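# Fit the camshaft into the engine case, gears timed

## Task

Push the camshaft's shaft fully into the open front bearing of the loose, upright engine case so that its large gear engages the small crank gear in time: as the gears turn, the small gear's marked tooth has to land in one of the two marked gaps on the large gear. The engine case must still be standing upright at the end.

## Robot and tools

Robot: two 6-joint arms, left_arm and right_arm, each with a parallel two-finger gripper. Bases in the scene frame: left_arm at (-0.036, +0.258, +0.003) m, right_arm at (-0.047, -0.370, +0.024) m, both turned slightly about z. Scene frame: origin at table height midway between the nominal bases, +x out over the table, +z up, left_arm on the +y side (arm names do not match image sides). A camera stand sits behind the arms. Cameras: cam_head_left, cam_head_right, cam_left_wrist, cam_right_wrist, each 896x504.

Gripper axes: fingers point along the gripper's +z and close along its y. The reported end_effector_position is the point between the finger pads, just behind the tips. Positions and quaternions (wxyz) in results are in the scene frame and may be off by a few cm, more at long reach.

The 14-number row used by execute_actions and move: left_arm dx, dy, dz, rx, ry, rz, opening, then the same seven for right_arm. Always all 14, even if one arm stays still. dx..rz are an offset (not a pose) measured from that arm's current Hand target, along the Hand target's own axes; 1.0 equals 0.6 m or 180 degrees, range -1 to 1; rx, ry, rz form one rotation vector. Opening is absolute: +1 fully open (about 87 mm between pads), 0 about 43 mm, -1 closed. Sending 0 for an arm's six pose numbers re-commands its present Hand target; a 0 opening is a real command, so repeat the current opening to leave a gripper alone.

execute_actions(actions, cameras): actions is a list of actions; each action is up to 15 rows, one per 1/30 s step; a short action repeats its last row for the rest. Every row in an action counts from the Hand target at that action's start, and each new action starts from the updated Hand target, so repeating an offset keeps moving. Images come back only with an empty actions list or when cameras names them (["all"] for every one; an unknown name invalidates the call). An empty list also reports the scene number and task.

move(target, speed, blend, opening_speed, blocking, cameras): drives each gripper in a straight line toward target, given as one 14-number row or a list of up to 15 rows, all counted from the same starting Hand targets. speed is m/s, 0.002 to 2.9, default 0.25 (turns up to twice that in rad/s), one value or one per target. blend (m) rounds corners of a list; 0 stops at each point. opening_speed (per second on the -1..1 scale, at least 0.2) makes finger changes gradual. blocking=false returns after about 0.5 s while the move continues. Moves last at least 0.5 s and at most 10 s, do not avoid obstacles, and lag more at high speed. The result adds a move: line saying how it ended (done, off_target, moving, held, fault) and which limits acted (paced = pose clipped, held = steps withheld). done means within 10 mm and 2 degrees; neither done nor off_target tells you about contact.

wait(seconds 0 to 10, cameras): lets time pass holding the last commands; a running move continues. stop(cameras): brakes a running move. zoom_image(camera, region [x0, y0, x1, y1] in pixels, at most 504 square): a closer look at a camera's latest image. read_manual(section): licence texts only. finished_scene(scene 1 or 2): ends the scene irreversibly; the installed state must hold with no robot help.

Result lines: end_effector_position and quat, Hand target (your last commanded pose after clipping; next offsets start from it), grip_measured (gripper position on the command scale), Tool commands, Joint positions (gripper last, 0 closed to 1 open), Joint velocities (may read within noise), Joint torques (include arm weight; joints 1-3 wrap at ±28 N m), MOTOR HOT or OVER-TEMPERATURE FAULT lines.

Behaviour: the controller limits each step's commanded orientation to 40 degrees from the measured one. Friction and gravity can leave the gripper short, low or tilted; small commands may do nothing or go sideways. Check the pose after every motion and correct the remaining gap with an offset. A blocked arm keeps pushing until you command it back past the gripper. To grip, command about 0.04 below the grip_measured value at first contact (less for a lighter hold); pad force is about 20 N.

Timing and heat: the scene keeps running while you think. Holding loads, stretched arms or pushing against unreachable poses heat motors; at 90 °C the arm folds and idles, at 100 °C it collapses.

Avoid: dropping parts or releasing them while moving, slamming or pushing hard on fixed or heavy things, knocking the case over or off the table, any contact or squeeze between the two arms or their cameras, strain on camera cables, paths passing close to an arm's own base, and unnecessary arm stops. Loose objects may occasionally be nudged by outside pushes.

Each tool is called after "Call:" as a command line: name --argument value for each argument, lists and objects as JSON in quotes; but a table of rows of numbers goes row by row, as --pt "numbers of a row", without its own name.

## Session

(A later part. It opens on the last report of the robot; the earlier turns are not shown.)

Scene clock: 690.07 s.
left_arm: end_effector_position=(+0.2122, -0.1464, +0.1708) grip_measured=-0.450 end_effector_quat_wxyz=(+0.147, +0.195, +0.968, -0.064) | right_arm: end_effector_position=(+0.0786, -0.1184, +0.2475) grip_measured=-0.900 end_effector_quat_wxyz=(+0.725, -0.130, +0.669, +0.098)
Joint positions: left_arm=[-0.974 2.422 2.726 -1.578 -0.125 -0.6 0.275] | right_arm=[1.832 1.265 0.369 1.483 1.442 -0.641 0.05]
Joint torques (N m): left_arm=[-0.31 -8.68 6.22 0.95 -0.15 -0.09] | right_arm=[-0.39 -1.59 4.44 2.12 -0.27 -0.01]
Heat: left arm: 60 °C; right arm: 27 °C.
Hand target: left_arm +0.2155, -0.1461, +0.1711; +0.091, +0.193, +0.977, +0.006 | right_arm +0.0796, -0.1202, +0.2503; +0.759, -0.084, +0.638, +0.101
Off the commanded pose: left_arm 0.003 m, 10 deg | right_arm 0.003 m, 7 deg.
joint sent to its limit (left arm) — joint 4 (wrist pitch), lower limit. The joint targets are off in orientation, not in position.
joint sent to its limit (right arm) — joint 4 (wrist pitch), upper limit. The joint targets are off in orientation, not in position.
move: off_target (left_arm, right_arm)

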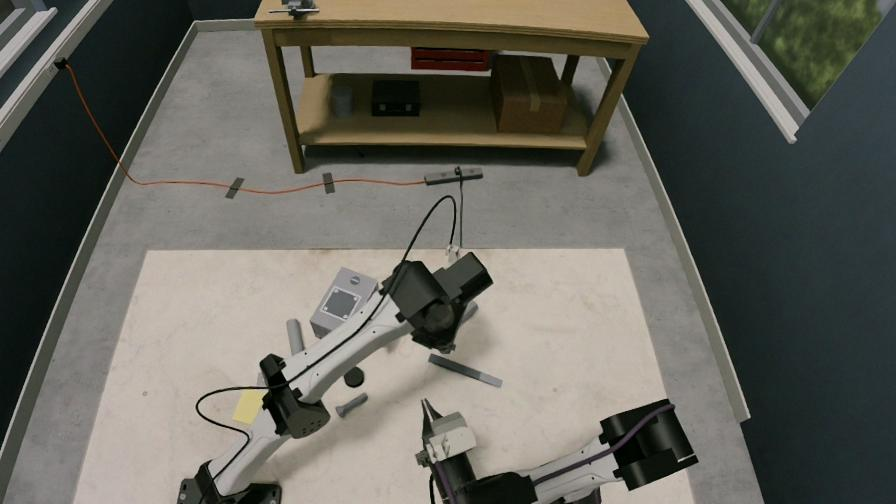

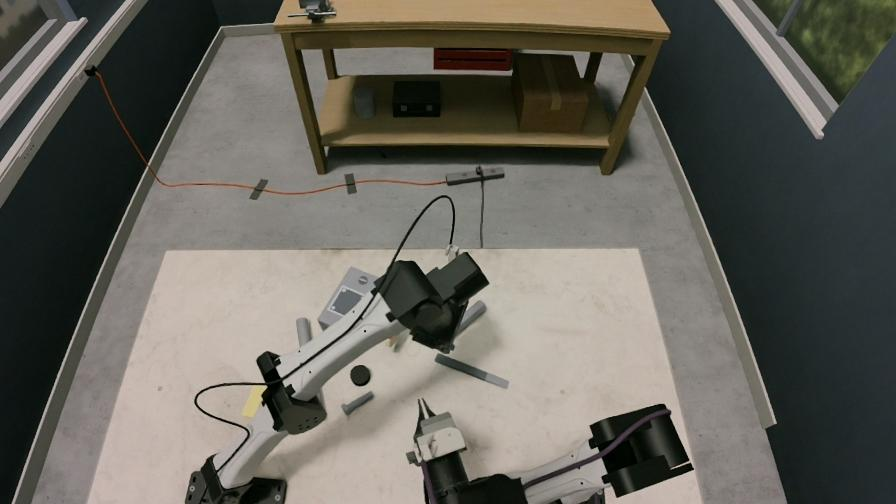

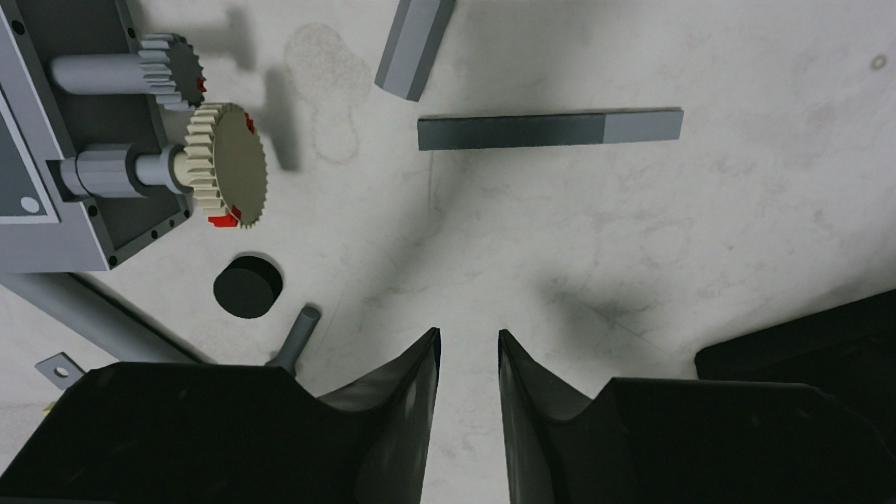

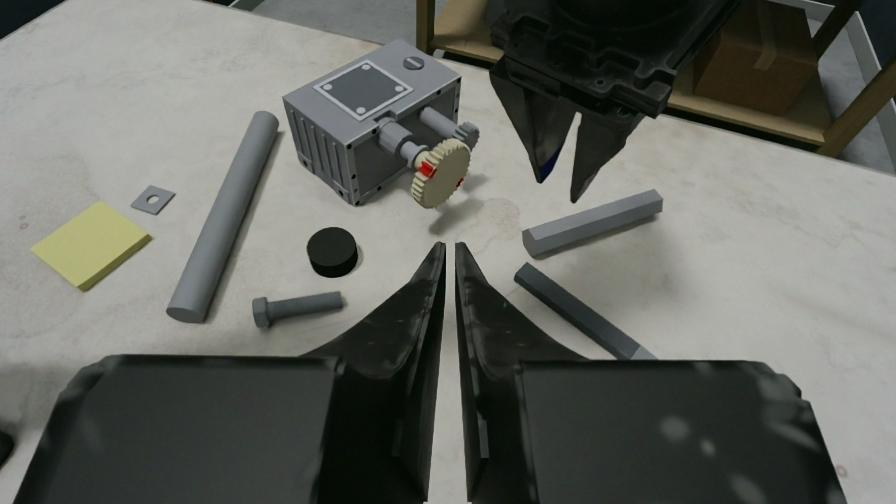

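Call:
move --target '[-0.0357,0.204,0.0833,0.0155,0.0729,0.0123,-0.25,0,0,0,0,0,0,-0.9]' --speed 0.15 --cameras '["cam_left_wrist","cam_right_wrist"]'

Call:
zoom_image --camera "cam_right_wrist" --region '[370, 70, 520, 215]'

Scene clock: 771.07 s.
left_arm: end_effector_position=(+0.2936, -0.0417, +0.1304) grip_measured=-0.250 end_effector_quat_wxyz=(+0.054, +0.203, +0.977, -0.035) | right_arm: end_effector_position=(+0.0786, -0.1184, +0.2475) grip_measured=-0.900 end_effector_quat_wxyz=(+0.725, -0.130, +0.669, +0.098)
Joint positions: left_arm=[-0.664 2.422 2.557 -1.578 0.008 -0.299 0.375] | right_arm=[1.832 1.265 0.369 1.483 1.442 -0.641 0.05]
Joint torques (N m): left_arm=[-0.65 -9.85 4.41 0.65 0.19 0.07] | right_arm=[-0.46 -1.55 4.42 2.11 -0.28 -0.04]
Heat: left arm: 49 °C; right arm: 28 °C.
Hand target: left_arm +0.2900, -0.0420, +0.1314; -0.026, +0.212, +0.977, +0.006 | right_arm +0.0796, -0.1202, +0.2503; +0.759, -0.084, +0.638, +0.101
Off the commanded pose: left_arm 0.004 m, 10 deg | right_arm 0.003 m, 7 deg.
joint sent to its limit (left arm) — joint 4 (wrist pitch), lower limit. The joint targets are off in orientation, not in position.
joint sent to its limit (right arm) — joint 4 (wrist pitch), upper limit. The joint targets are off in orientation, not in position.
move: off_target (left_arm, right_arm)
Images, in order (width x height): cam_left_wrist 896x504, cam_right_wrist 896x504.

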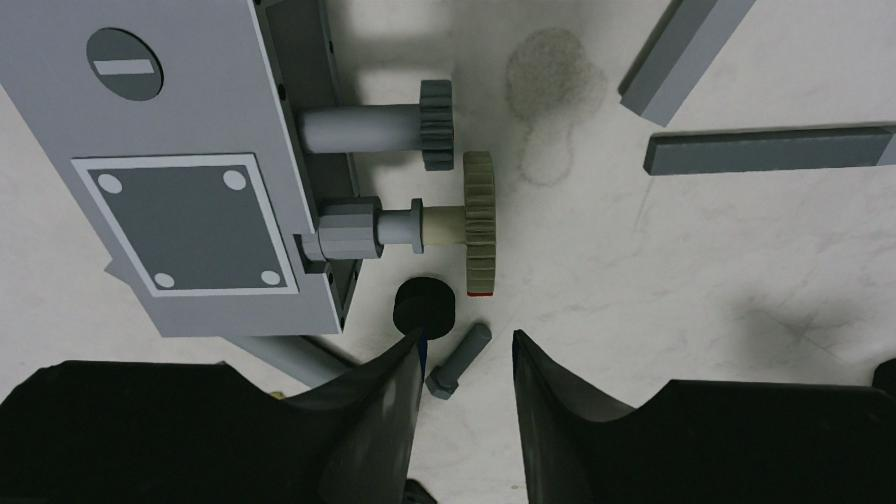

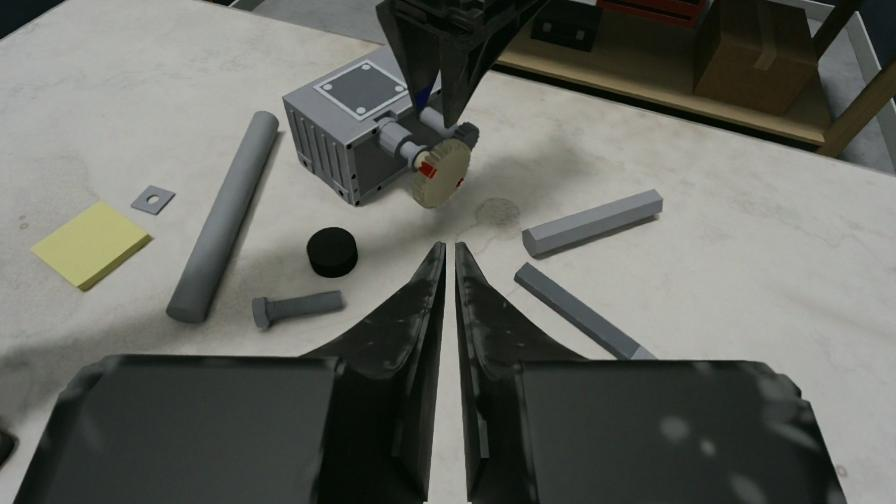

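Scaled by 3.360 from the camera's 896x504 image, which has a finer 1280x720 frame.

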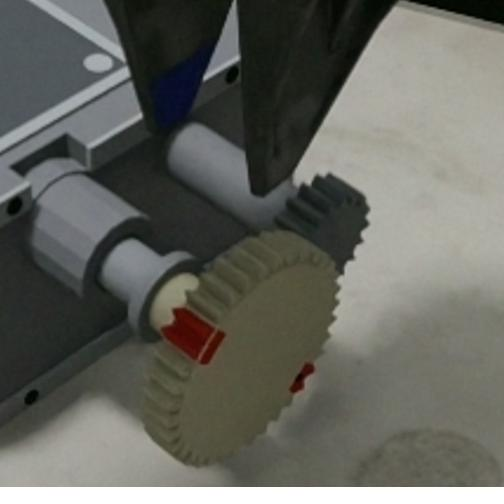

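Call:
move --target '[-0.0065,-0.003,0.03,0,0,0,-0.25,0,0,0,0,0,0,-0.9]' --speed 0.06 --cameras '["cam_left_wrist"]'

Scene clock: 786.17 s.
left_arm: end_effector_position=(+0.2938, -0.0418, +0.1143) grip_measured=-0.250 end_effector_quat_wxyz=(+0.038, +0.203, +0.978, -0.025) | right_arm: end_effector_position=(+0.0786, -0.1184, +0.2475) grip_measured=-0.900 end_effector_quat_wxyz=(+0.725, -0.130, +0.669, +0.098)
Joint positions: left_arm=[-0.664 2.459 2.557 -1.578 0.008 -0.298 0.375] | right_arm=[1.832 1.265 0.369 1.483 1.442 -0.641 0.05]
Joint torques (N m): left_arm=[-0.81 -8.95 5.97 0.57 0.18 0.05] | right_arm=[-0.46 -1.59 4.31 2.12 -0.26 -0.02]
Heat: left arm: 49 °C; right arm: 28 °C.
Hand target: left_arm +0.2919, -0.0448, +0.1132; -0.026, +0.212, +0.977, +0.006 | right_arm +0.0796, -0.1202, +0.2503; +0.759, -0.084, +0.638, +0.101
Off the commanded pose: left_arm 0.004 m, 8 deg | right_arm 0.003 m, 7 deg.
joint sent to its limit (left arm) — joint 4 (wrist pitch), lower limit. The joint targets are off in orientation, not in position.
joint sent to its limit (right arm) — joint 4 (wrist pitch), upper limit. The joint targets are off in orientation, not in position.
move: off_target (left_arm, right_arm)
Images, in order (width x height): cam_left_wrist 896x504.

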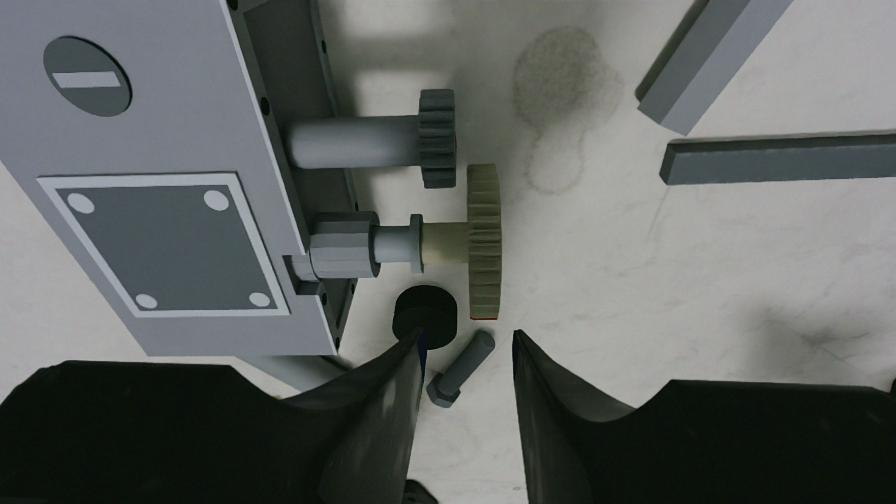

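Call:
move --target '[0,-0.009,0.042,0,0,0,-0.25,0,0,0,0,0,0,-0.9]' --speed 0.05 --cameras '["cam_left_wrist"]'

Scene clock: 796.70 s.
left_arm: end_effector_position=(+0.2903, -0.0442, +0.0877) grip_measured=-0.250 end_effector_quat_wxyz=(+0.010, +0.208, +0.978, -0.010) | right_arm: end_effector_position=(+0.0786, -0.1184, +0.2475) grip_measured=-0.900 end_effector_quat_wxyz=(+0.725, -0.130, +0.669, +0.098)
Joint positions: left_arm=[-0.673 2.522 2.557 -1.578 0.008 -0.298 0.375] | right_arm=[1.832 1.265 0.369 1.483 1.442 -0.641 0.05]
Joint torques (N m): left_arm=[-1.02 -9.22 6.6 0.44 0.15 -0.03] | right_arm=[-0.53 -1.47 4.42 2.11 -0.25 -0.03]
Heat: left arm: 51 °C; right arm: 29 °C.
Hand target: left_arm +0.2885, -0.0491, +0.0881; -0.026, +0.212, +0.977, +0.006 | right_arm +0.0796, -0.1202, +0.2503; +0.759, -0.084, +0.638, +0.101
Off the commanded pose: left_arm 0.005 m, 5 deg | right_arm 0.003 m, 7 deg.
joint sent to its limit (left arm) — joint 4 (wrist pitch), lower limit. The joint targets are off in orientation, not in position.
joint sent to its limit (right arm) — joint 4 (wrist pitch), upper limit. The joint targets are off in orientation, not in position.
move: off_target (left_arm, right_arm)
Images, in order (width x height): cam_left_wrist 896x504.

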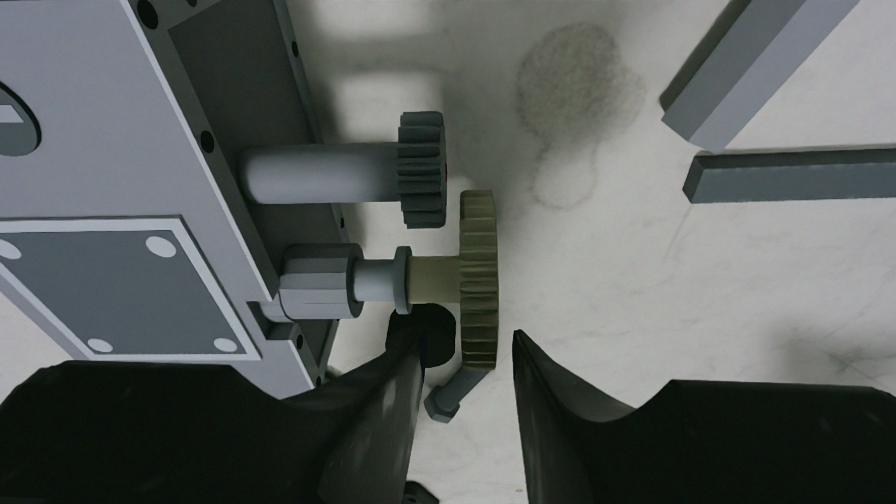

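Call:
move --target '[0.0133,-0.005,0.033,0,0,0,-0.25,0,0,0,0,0,0,-0.9]' --speed 0.05 --cameras '["cam_left_wrist","cam_right_wrist"]'

Call:
zoom_image --camera "cam_right_wrist" --region '[370, 70, 520, 215]'

Scene clock: 805.23 s.
left_arm: end_effector_position=(+0.2844, -0.0462, +0.0737) grip_measured=-0.250 end_effector_quat_wxyz=(-0.007, +0.211, +0.977, -0.001) | right_arm: end_effector_position=(+0.0786, -0.1183, +0.2475) grip_measured=-0.900 end_effector_quat_wxyz=(+0.725, -0.131, +0.669, +0.098)
Joint positions: left_arm=[-0.685 2.551 2.548 -1.579 0.008 -0.303 0.375] | right_arm=[1.832 1.266 0.369 1.483 1.442 -0.641 0.05]
Joint torques (N m): left_arm=[-1.03 -9.29 4.52 0.38 0.14 -0.07] | right_arm=[-0.49 -1.54 4.41 2.12 -0.27 -0.03]
Heat: left arm: 51 °C; right arm: 29 °C.
Hand target: left_arm +0.2790, -0.0480, +0.0687; -0.026, +0.212, +0.977, +0.006 | right_arm +0.0796, -0.1201, +0.2503; +0.759, -0.085, +0.638, +0.101
Off the commanded pose: left_arm 0.008 m, 2 deg | right_arm 0.004 m, 7 deg.
joint sent to its limit (left arm) — joint 4 (wrist pitch), lower limit. The joint targets still meet the commanded pose.
joint sent to its limit (right arm) — joint 4 (wrist pitch), upper limit. The joint targets are off in orientation, not in position.
move: off_target (right_arm)
Images, in order (width x height): cam_left_wrist 896x504, cam_right_wrist 896x504.

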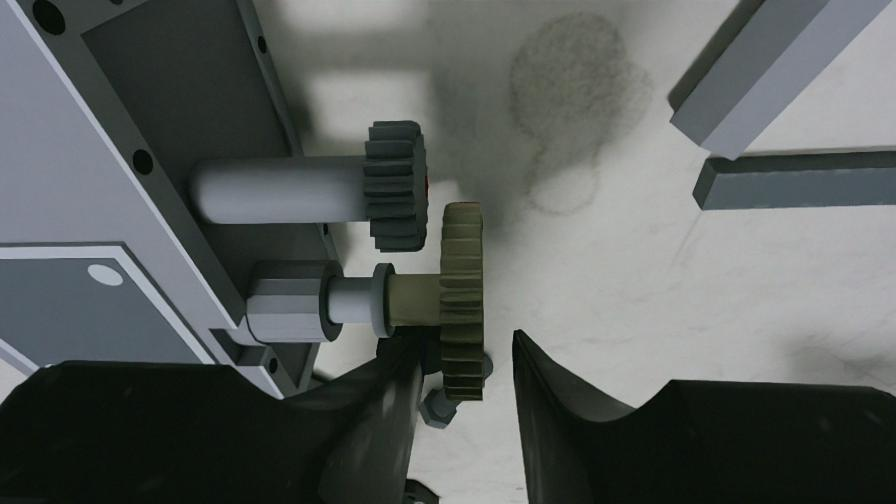

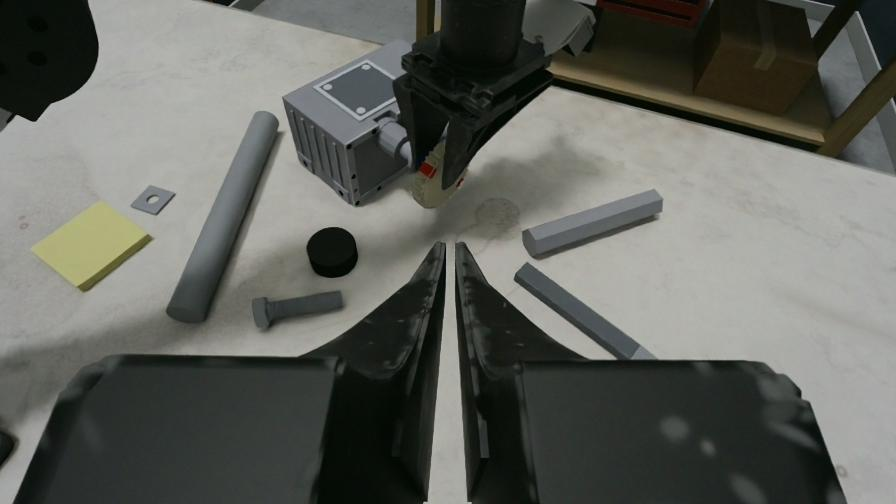

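Scaled by 3.360 from the camera's 896x504 image, which has a finer 1280x720 frame.

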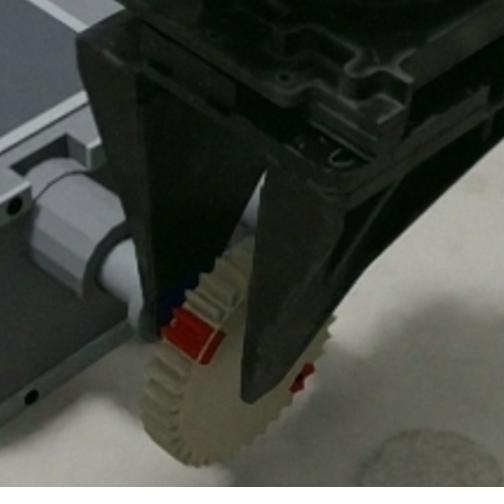

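Call:
move --target '[0,0,0,0,0,0,-0.97,0,0,0,0,0,0,-0.9]' --opening_speed 0.4 --cameras '["cam_left_wrist","cam_right_wrist"]'

Call:
zoom_image --camera "cam_right_wrist" --region '[370, 70, 520, 215]'

Scene clock: 812.90 s.
left_arm: end_effector_position=(+0.2838, -0.0466, +0.0737) grip_measured=-0.650 end_effector_quat_wxyz=(-0.008, +0.210, +0.978, -0.001) | right_arm: end_effector_position=(+0.0786, -0.1183, +0.2475) grip_measured=-0.900 end_effector_quat_wxyz=(+0.725, -0.131, +0.669, +0.098)
Joint positions: left_arm=[-0.686 2.551 2.548 -1.58 0.009 -0.307 0.175] | right_arm=[1.832 1.266 0.369 1.483 1.442 -0.641 0.05]
Joint torques (N m): left_arm=[-0.95 -9.32 4.51 0.39 0.14 -0.03] | right_arm=[-0.38 -1.58 4.38 2.12 -0.28 -0.04]
Heat: left arm: 50 °C; right arm: 29 °C.
Hand target: left_arm +0.2789, -0.0481, +0.0687; -0.026, +0.212, +0.977, +0.006 | right_arm +0.0796, -0.1201, +0.2503; +0.759, -0.085, +0.638, +0.101
Off the commanded pose: left_arm 0.007 m, 2 deg | right_arm 0.003 m, 7 deg.
joint sent to its limit (left arm) — joint 4 (wrist pitch), lower limit. The joint targets still meet the commanded pose.
joint sent to its limit (right arm) — joint 4 (wrist pitch), upper limit. The joint targets are off in orientation, not in position.
move: off_target (right_arm)
Images, in order (width x height): cam_left_wrist 896x504, cam_right_wrist 896x504.

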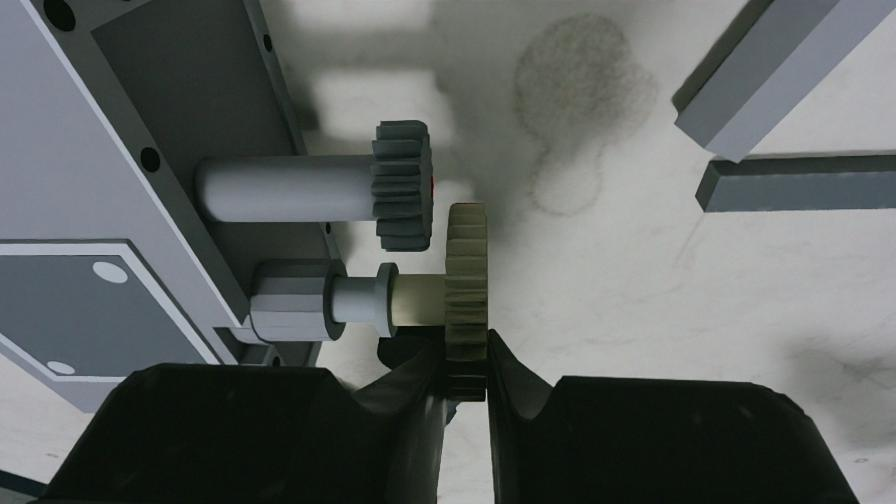

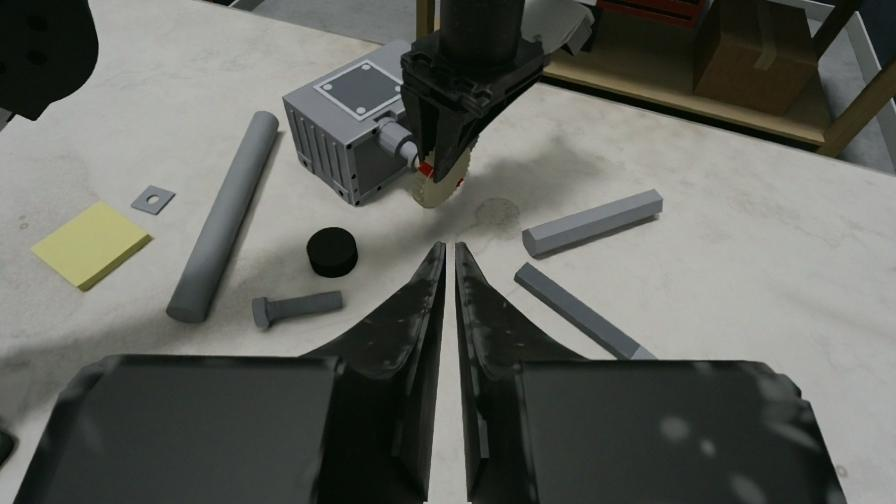

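Scaled by 3.360 from the camera's 896x504 image, which has a finer 1280x720 frame.

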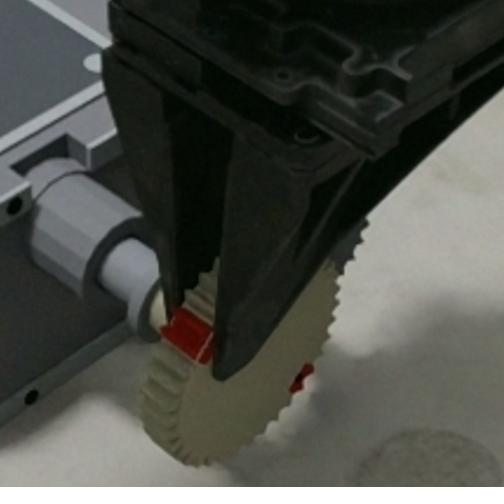

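Call:
zoom_image --camera "cam_left_wrist" --region '[360, 110, 520, 420]'

Scaled by 1.626 from the camera's 896x504 image, which has a finer 1280x720 frame.

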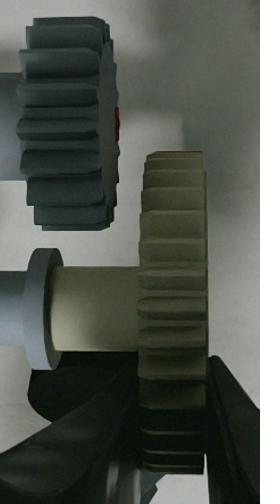

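Call:
move --target '[0.006,0,-0.004,0,-0.05,0,-0.97,0,0,0,0,0,0,-0.9]' --speed 0.04 --cameras '["cam_left_wrist","cam_right_wrist"]'

Call:
zoom_image --camera "cam_right_wrist" --region '[370, 70, 520, 215]'

Scene clock: 853.90 s.
left_arm: end_effector_position=(+0.2809, -0.0454, +0.0708) grip_measured=-0.650 end_effector_quat_wxyz=(+0.051, +0.211, +0.976, -0.011) | right_arm: end_effector_position=(+0.0786, -0.1183, +0.2475) grip_measured=-0.900 end_effector_quat_wxyz=(+0.725, -0.131, +0.669, +0.098)
Joint positions: left_arm=[-0.703 2.33 2.151 -1.293 -0.032 -0.321 0.175] | right_arm=[1.832 1.266 0.369 1.483 1.442 -0.641 0.05]
Joint torques (N m): left_arm=[-1.25 -10.4 3.56 0.72 0.04 -0.09] | right_arm=[-0.53 -1.59 4.4 2.13 -0.28 -0.03]
Heat: left arm: 50 °C; right arm: 29 °C.
Hand target: left_arm +0.2758, -0.0466, +0.0712; +0.050, +0.212, +0.976, -0.010 | right_arm +0.0796, -0.1201, +0.2503; +0.759, -0.085, +0.638, +0.101
Off the commanded pose: left_arm 0.005 m, 0 deg | right_arm 0.003 m, 7 deg.
joint sent to its limit (right arm) — joint 4 (wrist pitch), upper limit. The joint targets are off in orientation, not in position.
move: off_target (right_arm)
Images, in order (width x height): cam_left_wrist 896x504, cam_right_wrist 896x504.

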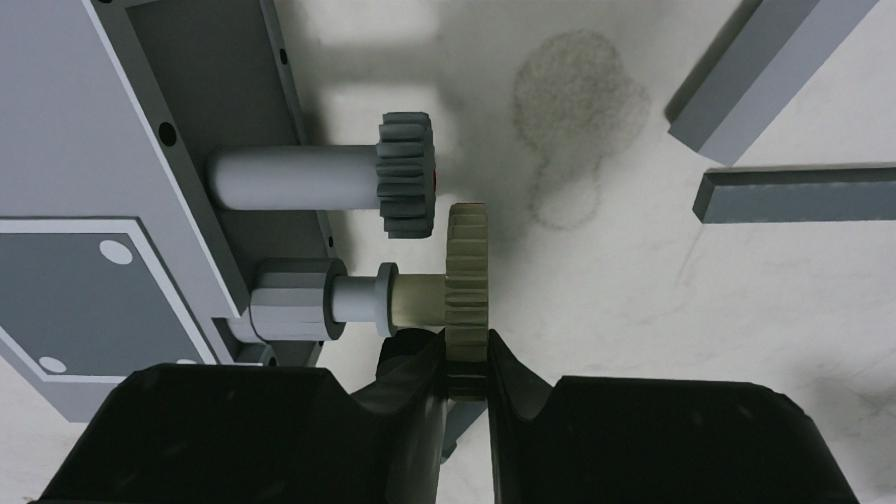

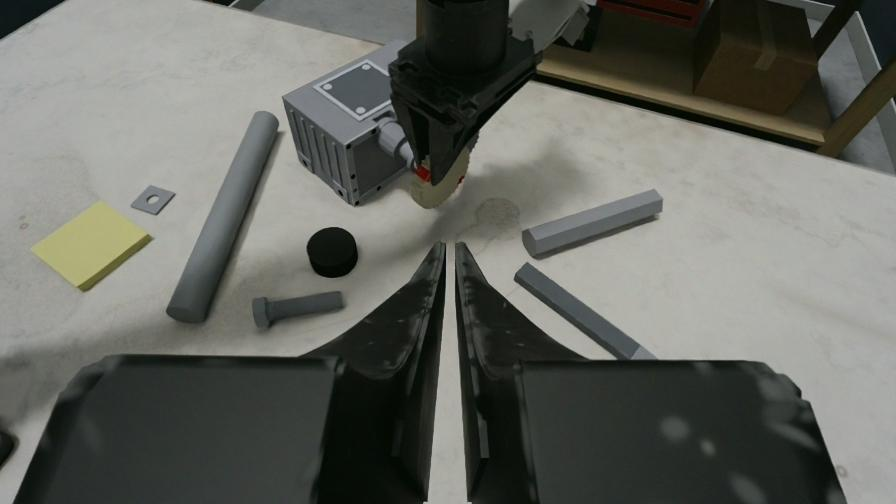

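Scaled by 3.360 from the camera's 896x504 image, which has a finer 1280x720 frame.

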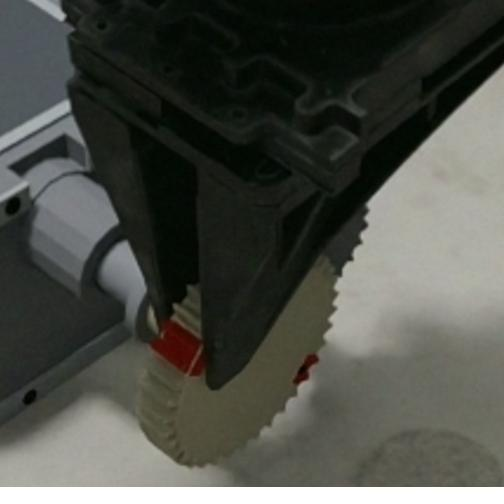

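Call:
move --target '[0.0065,0,-0.002,0,-0.055,0,-0.97,0,0,0,0,0,0,-0.9]' --speed 0.04 --cameras '["cam_left_wrist","cam_right_wrist"]'

Call:
zoom_image --camera "cam_right_wrist" --region '[370, 70, 520, 215]'

Scene clock: 864.27 s.
left_arm: end_effector_position=(+0.2792, -0.0444, +0.0679) grip_measured=-0.650 end_effector_quat_wxyz=(+0.135, +0.209, +0.968, -0.028) | right_arm: end_effector_position=(+0.0786, -0.1183, +0.2475) grip_measured=-0.900 end_effector_quat_wxyz=(+0.725, -0.131, +0.669, +0.098)
Joint positions: left_arm=[-0.728 2.127 1.805 -0.989 -0.095 -0.335 0.175] | right_arm=[1.832 1.266 0.369 1.483 1.442 -0.641 0.05]
Joint torques (N m): left_arm=[-1.31 -10.14 4.16 0.91 0 -0.09] | right_arm=[-0.53 -1.58 4.45 2.13 -0.27 -0.03]
Heat: left arm: 52 °C; right arm: 29 °C.
Hand target: left_arm +0.2722, -0.0449, +0.0720; +0.134, +0.210, +0.968, -0.029 | right_arm +0.0796, -0.1201, +0.2503; +0.759, -0.085, +0.638, +0.101
Off the commanded pose: left_arm 0.008 m, 0 deg | right_arm 0.003 m, 7 deg.
joint sent to its limit (right arm) — joint 4 (wrist pitch), upper limit. The joint targets are off in orientation, not in position.
move: off_target (right_arm)
Images, in order (width x height): cam_left_wrist 896x504, cam_right_wrist 896x504.

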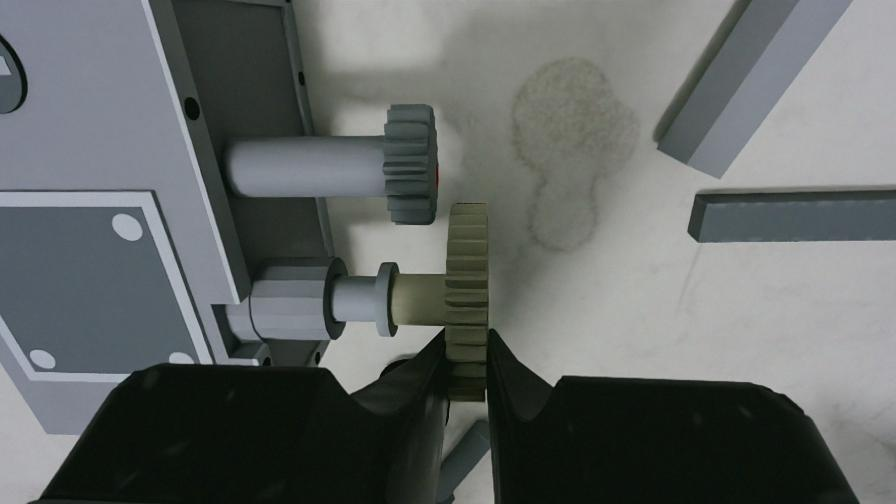

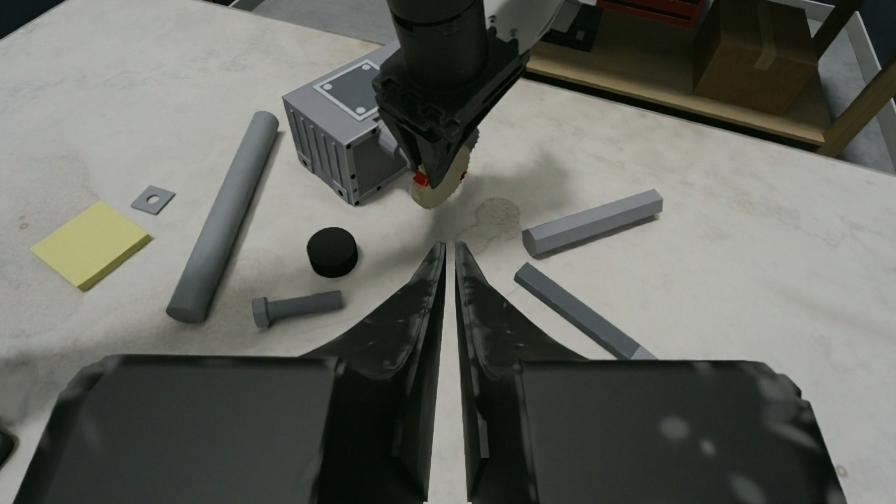

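Scaled by 3.360 from the camera's 896x504 image, which has a finer 1280x720 frame.

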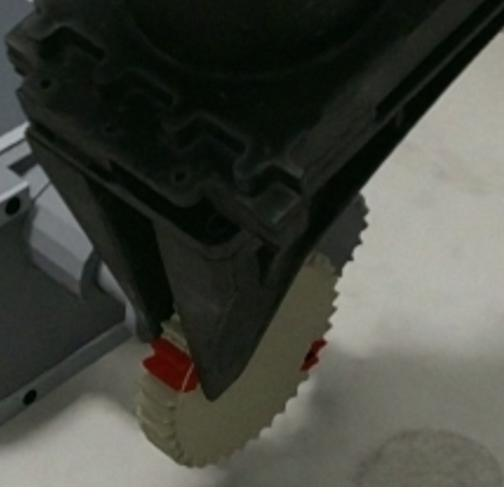

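Call:
move --target '[0.0065,0,-0.001,0,-0.052,0,-0.97,0,0,0,0,0,0,-0.9]' --speed 0.04 --cameras '["cam_left_wrist","cam_right_wrist"]'

Call:
zoom_image --camera "cam_right_wrist" --region '[370, 70, 520, 215]'

Call:
zoom_image --camera "cam_left_wrist" --region '[360, 80, 520, 420]'

Scene clock: 873.93 s.
left_arm: end_effector_position=(+0.2777, -0.0440, +0.0649) grip_measured=-0.650 end_effector_quat_wxyz=(+0.215, +0.206, +0.954, -0.044) | right_arm: end_effector_position=(+0.0786, -0.1184, +0.2475) grip_measured=-0.900 end_effector_quat_wxyz=(+0.725, -0.130, +0.669, +0.098)
Joint positions: left_arm=[-0.756 1.975 1.536 -0.718 -0.162 -0.341 0.175] | right_arm=[1.832 1.265 0.369 1.483 1.442 -0.641 0.05]
Joint torques (N m): left_arm=[-1.43 -9.87 4.53 1.03 -0.03 -0.11] | right_arm=[-0.49 -1.59 4.41 2.11 -0.28 -0.03]
Heat: left arm: 53 °C; right arm: 29 °C.
Hand target: left_arm +0.2685, -0.0434, +0.0716; +0.213, +0.207, +0.954, -0.046 | right_arm +0.0796, -0.1202, +0.2503; +0.759, -0.084, +0.638, +0.101
Off the commanded pose: left_arm 0.011 m, 0 deg | right_arm 0.003 m, 7 deg.
joint sent to its limit (right arm) — joint 4 (wrist pitch), upper limit. The joint targets are off in orientation, not in position.
move: off_target (left_arm, right_arm)
Images, in order (width x height): cam_left_wrist 896x504, cam_right_wrist 896x504.

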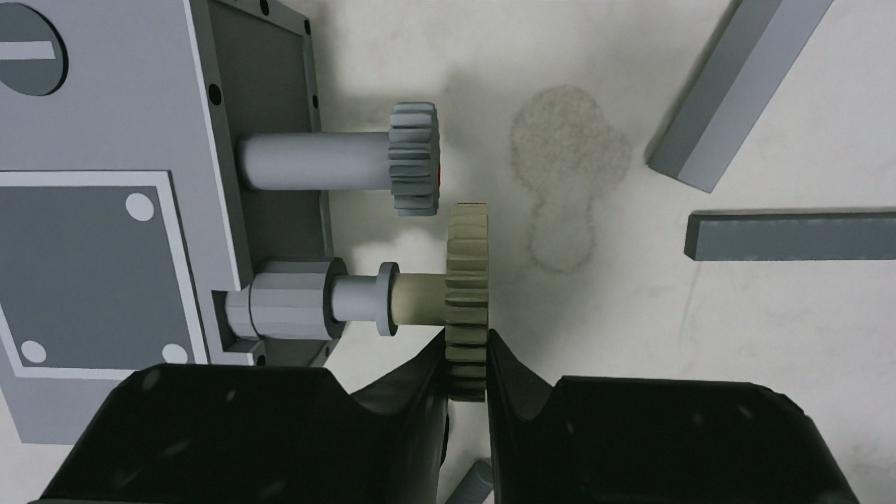

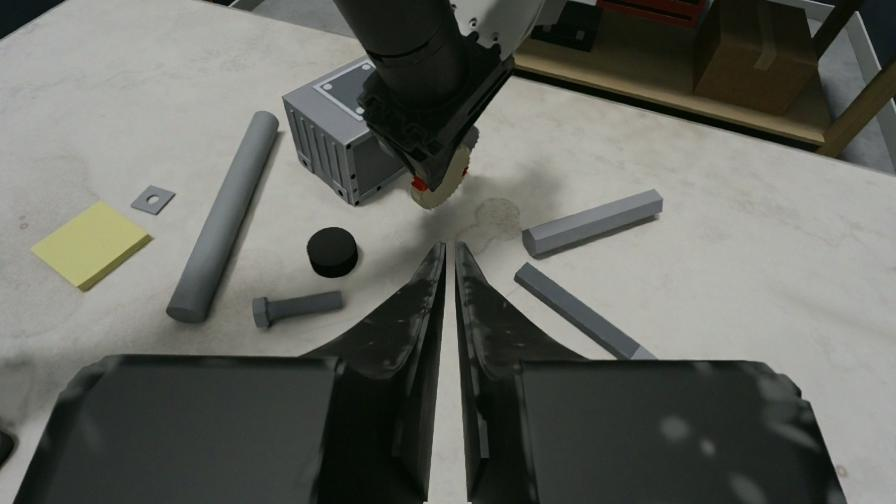

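Scaled by 3.360 from the camera's 896x504 image, which has a finer 1280x720 frame.

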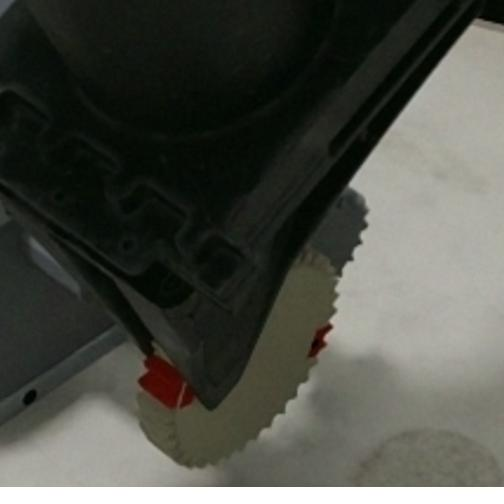

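Scaled by 1.482 from the camera's 896x504 image, which has a finer 1280x720 frame.

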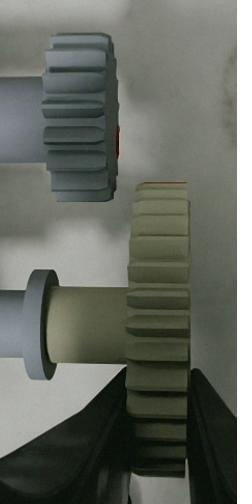

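Call:
move --target '[0,0.016,0,0,0,0,-0.97,0,0,0,0,0,0,-0.9]' --speed 0.04 --cameras '["cam_left_wrist","cam_right_wrist"]'

Call:
zoom_image --camera "cam_left_wrist" --region '[320, 80, 520, 420]'

Scene clock: 879.83 s.
left_arm: end_effector_position=(+0.2771, -0.0419, +0.0648) grip_measured=-0.650 end_effector_quat_wxyz=(+0.218, +0.209, +0.952, -0.045) | right_arm: end_effector_position=(+0.0786, -0.1184, +0.2475) grip_measured=-0.900 end_effector_quat_wxyz=(+0.725, -0.130, +0.669, +0.098)
Joint positions: left_arm=[-0.755 1.962 1.516 -0.704 -0.162 -0.333 0.175] | right_arm=[1.832 1.265 0.369 1.483 1.442 -0.641 0.05]
Joint torques (N m): left_arm=[0.18 -9.89 4.52 1 0.08 -0.02] | right_arm=[-0.44 -1.59 4.37 2.1 -0.29 -0.02]
Heat: left arm: 53 °C; right arm: 29 °C.
Hand target: left_arm +0.2725, -0.0347, +0.0716; +0.213, +0.207, +0.954, -0.046 | right_arm +0.0796, -0.1202, +0.2503; +0.759, -0.084, +0.638, +0.101
Off the commanded pose: left_arm 0.011 m, 1 deg | right_arm 0.003 m, 7 deg.
joint sent to its limit (right arm) — joint 4 (wrist pitch), upper limit. The joint targets are off in orientation, not in position.
move: off_target (left_arm, right_arm)
Images, in order (width x height): cam_left_wrist 896x504, cam_right_wrist 896x504.

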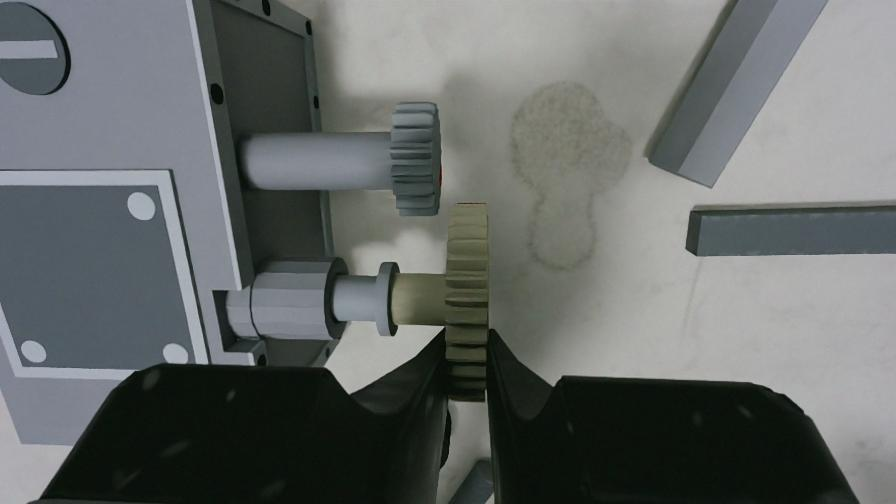

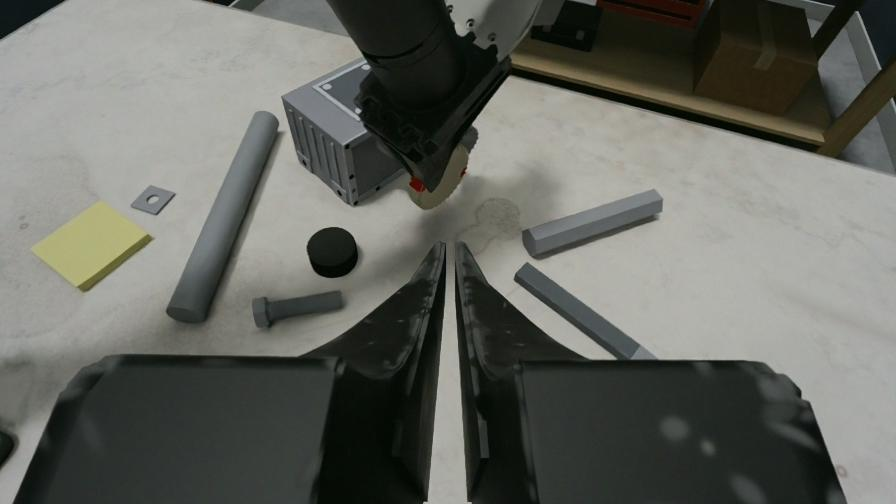

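Scaled by 1.482 from the camera's 896x504 image, which has a finer 1280x720 frame.

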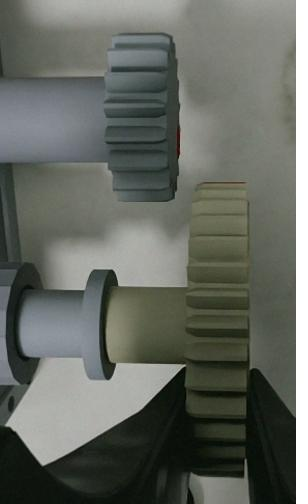

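Call:
move --target '[0,0.014,0,0,0,0,-0.97,0,0,0,0,0,0,-0.9]' --speed 0.04 --cameras '["cam_left_wrist"]'

Call:
zoom_image --camera "cam_left_wrist" --region '[320, 80, 520, 420]'

Scene clock: 884.17 s.
left_arm: end_effector_position=(+0.2807, -0.0341, +0.0649) grip_measured=-0.650 end_effector_quat_wxyz=(+0.218, +0.208, +0.953, -0.045) | right_arm: end_effector_position=(+0.0786, -0.1184, +0.2475) grip_measured=-0.900 end_effector_quat_wxyz=(+0.725, -0.130, +0.669, +0.098)
Joint positions: left_arm=[-0.735 1.95 1.499 -0.696 -0.154 -0.316 0.175] | right_arm=[1.832 1.265 0.369 1.483 1.442 -0.641 0.05]
Joint torques (N m): left_arm=[0.18 -9.83 4.56 1 0.08 0.04] | right_arm=[-0.47 -1.57 4.45 2.1 -0.29 -0.02]
Heat: left arm: 52 °C; right arm: 29 °C.
Hand target: left_arm +0.2761, -0.0270, +0.0717; +0.213, +0.207, +0.954, -0.046 | right_arm +0.0796, -0.1202, +0.2503; +0.759, -0.084, +0.638, +0.101
Off the commanded pose: left_arm 0.011 m, 1 deg | right_arm 0.003 m, 7 deg.
joint sent to its limit (right arm) — joint 4 (wrist pitch), upper limit. The joint targets are off in orientation, not in position.
move: off_target (left_arm, right_arm)
Images, in order (width x height): cam_left_wrist 896x504.

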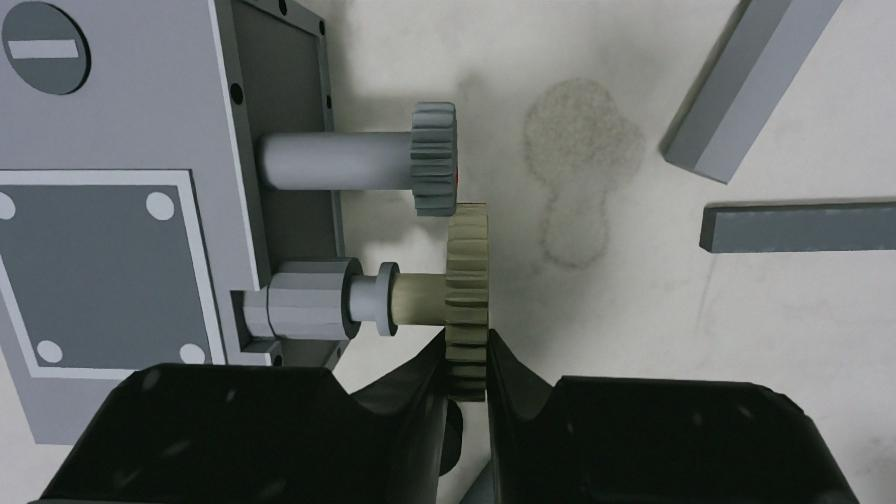

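Scaled by 1.482 from the camera's 896x504 image, which has a finer 1280x720 frame.

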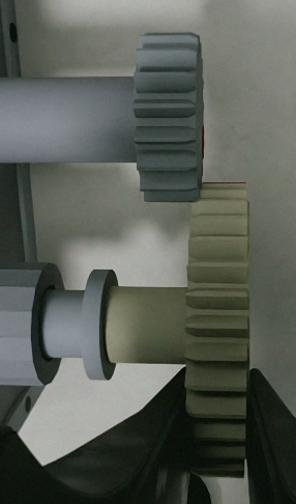

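Call:
move --target '[0,0.012,0,0,0,0,-0.97,0,0,0,0,0,0,-0.9]' --speed 0.04 --cameras '["cam_left_wrist"]'

Call:
zoom_image --camera "cam_left_wrist" --region '[320, 80, 520, 420]'

Scene clock: 888.53 s.
left_arm: end_effector_position=(+0.2805, -0.0313, +0.0651) grip_measured=-0.650 end_effector_quat_wxyz=(+0.216, +0.211, +0.952, -0.050) | right_arm: end_effector_position=(+0.0786, -0.1183, +0.2475) grip_measured=-0.900 end_effector_quat_wxyz=(+0.725, -0.131, +0.669, +0.098)
Joint positions: left_arm=[-0.725 1.941 1.486 -0.69 -0.137 -0.302 0.175] | right_arm=[1.832 1.266 0.369 1.483 1.442 -0.641 0.05]
Joint torques (N m): left_arm=[0.76 -9.68 4.57 1.01 -0.02 0.03] | right_arm=[-0.47 -1.59 4.37 2.11 -0.26 -0.03]
Heat: left arm: 52 °C; right arm: 29 °C.
Hand target: left_arm +0.2789, -0.0205, +0.0716; +0.213, +0.207, +0.954, -0.046 | right_arm +0.0796, -0.1201, +0.2503; +0.759, -0.085, +0.638, +0.101
Off the commanded pose: left_arm 0.013 m, 1 deg | right_arm 0.004 m, 7 deg.
joint sent to its limit (right arm) — joint 4 (wrist pitch), upper limit. The joint targets are off in orientation, not in position.
move: off_target (left_arm, right_arm)
Images, in order (width x height): cam_left_wrist 896x504.

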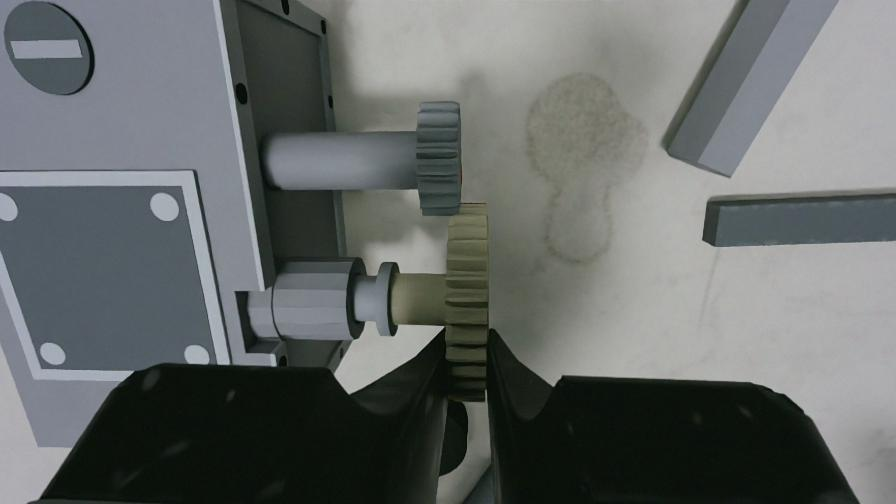

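Scaled by 1.482 from the camera's 896x504 image, which has a finer 1280x720 frame.

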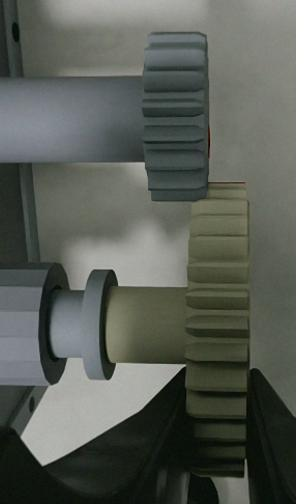

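Call:
move --target '[0,0.010,0,0,0,0,-0.97,0,0,0,0,0,0,-0.9]' --speed 0.04 --cameras '["cam_left_wrist"]'

Call:
zoom_image --camera "cam_left_wrist" --region '[320, 80, 520, 420]'

Scene clock: 896.13 s.
left_arm: end_effector_position=(+0.2800, -0.0277, +0.0652) grip_measured=-0.650 end_effector_quat_wxyz=(+0.213, +0.217, +0.951, -0.052) | right_arm: end_effector_position=(+0.0786, -0.1184, +0.2475) grip_measured=-0.900 end_effector_quat_wxyz=(+0.725, -0.130, +0.669, +0.098)
Joint positions: left_arm=[-0.715 1.932 1.475 -0.689 -0.124 -0.285 0.175] | right_arm=[1.832 1.265 0.369 1.483 1.442 -0.641 0.05]
Joint torques (N m): left_arm=[1.2 -9.55 4.57 1.05 -0.08 -0.01] | right_arm=[-0.47 -1.57 4.4 2.09 -0.27 -0.03]
Heat: left arm: 51 °C; right arm: 29 °C.
Hand target: left_arm +0.2815, -0.0149, +0.0716; +0.213, +0.207, +0.954, -0.046 | right_arm +0.0796, -0.1202, +0.2503; +0.759, -0.084, +0.638, +0.101
Off the commanded pose: left_arm 0.014 m, 1 deg | right_arm 0.003 m, 7 deg.
joint sent to its limit (right arm) — joint 4 (wrist pitch), upper limit. The joint targets are off in orientation, not in position.
move: off_target (left_arm, right_arm)
Images, in order (width x height): cam_left_wrist 896x504.

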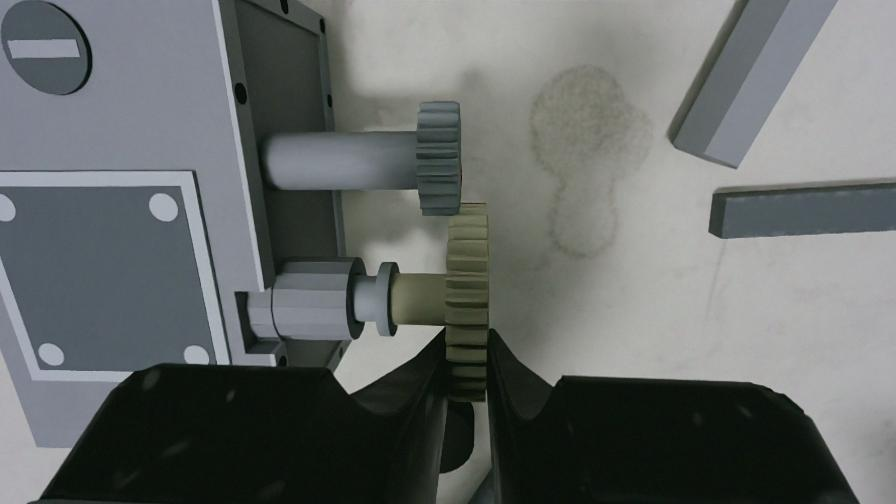

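Scaled by 1.482 from the camera's 896x504 image, which has a finer 1280x720 frame.

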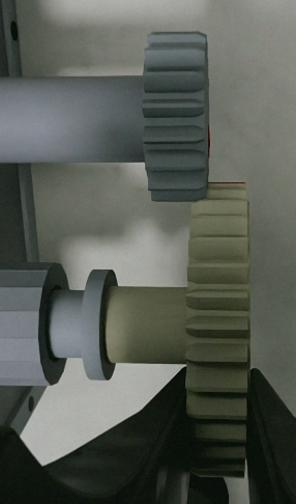

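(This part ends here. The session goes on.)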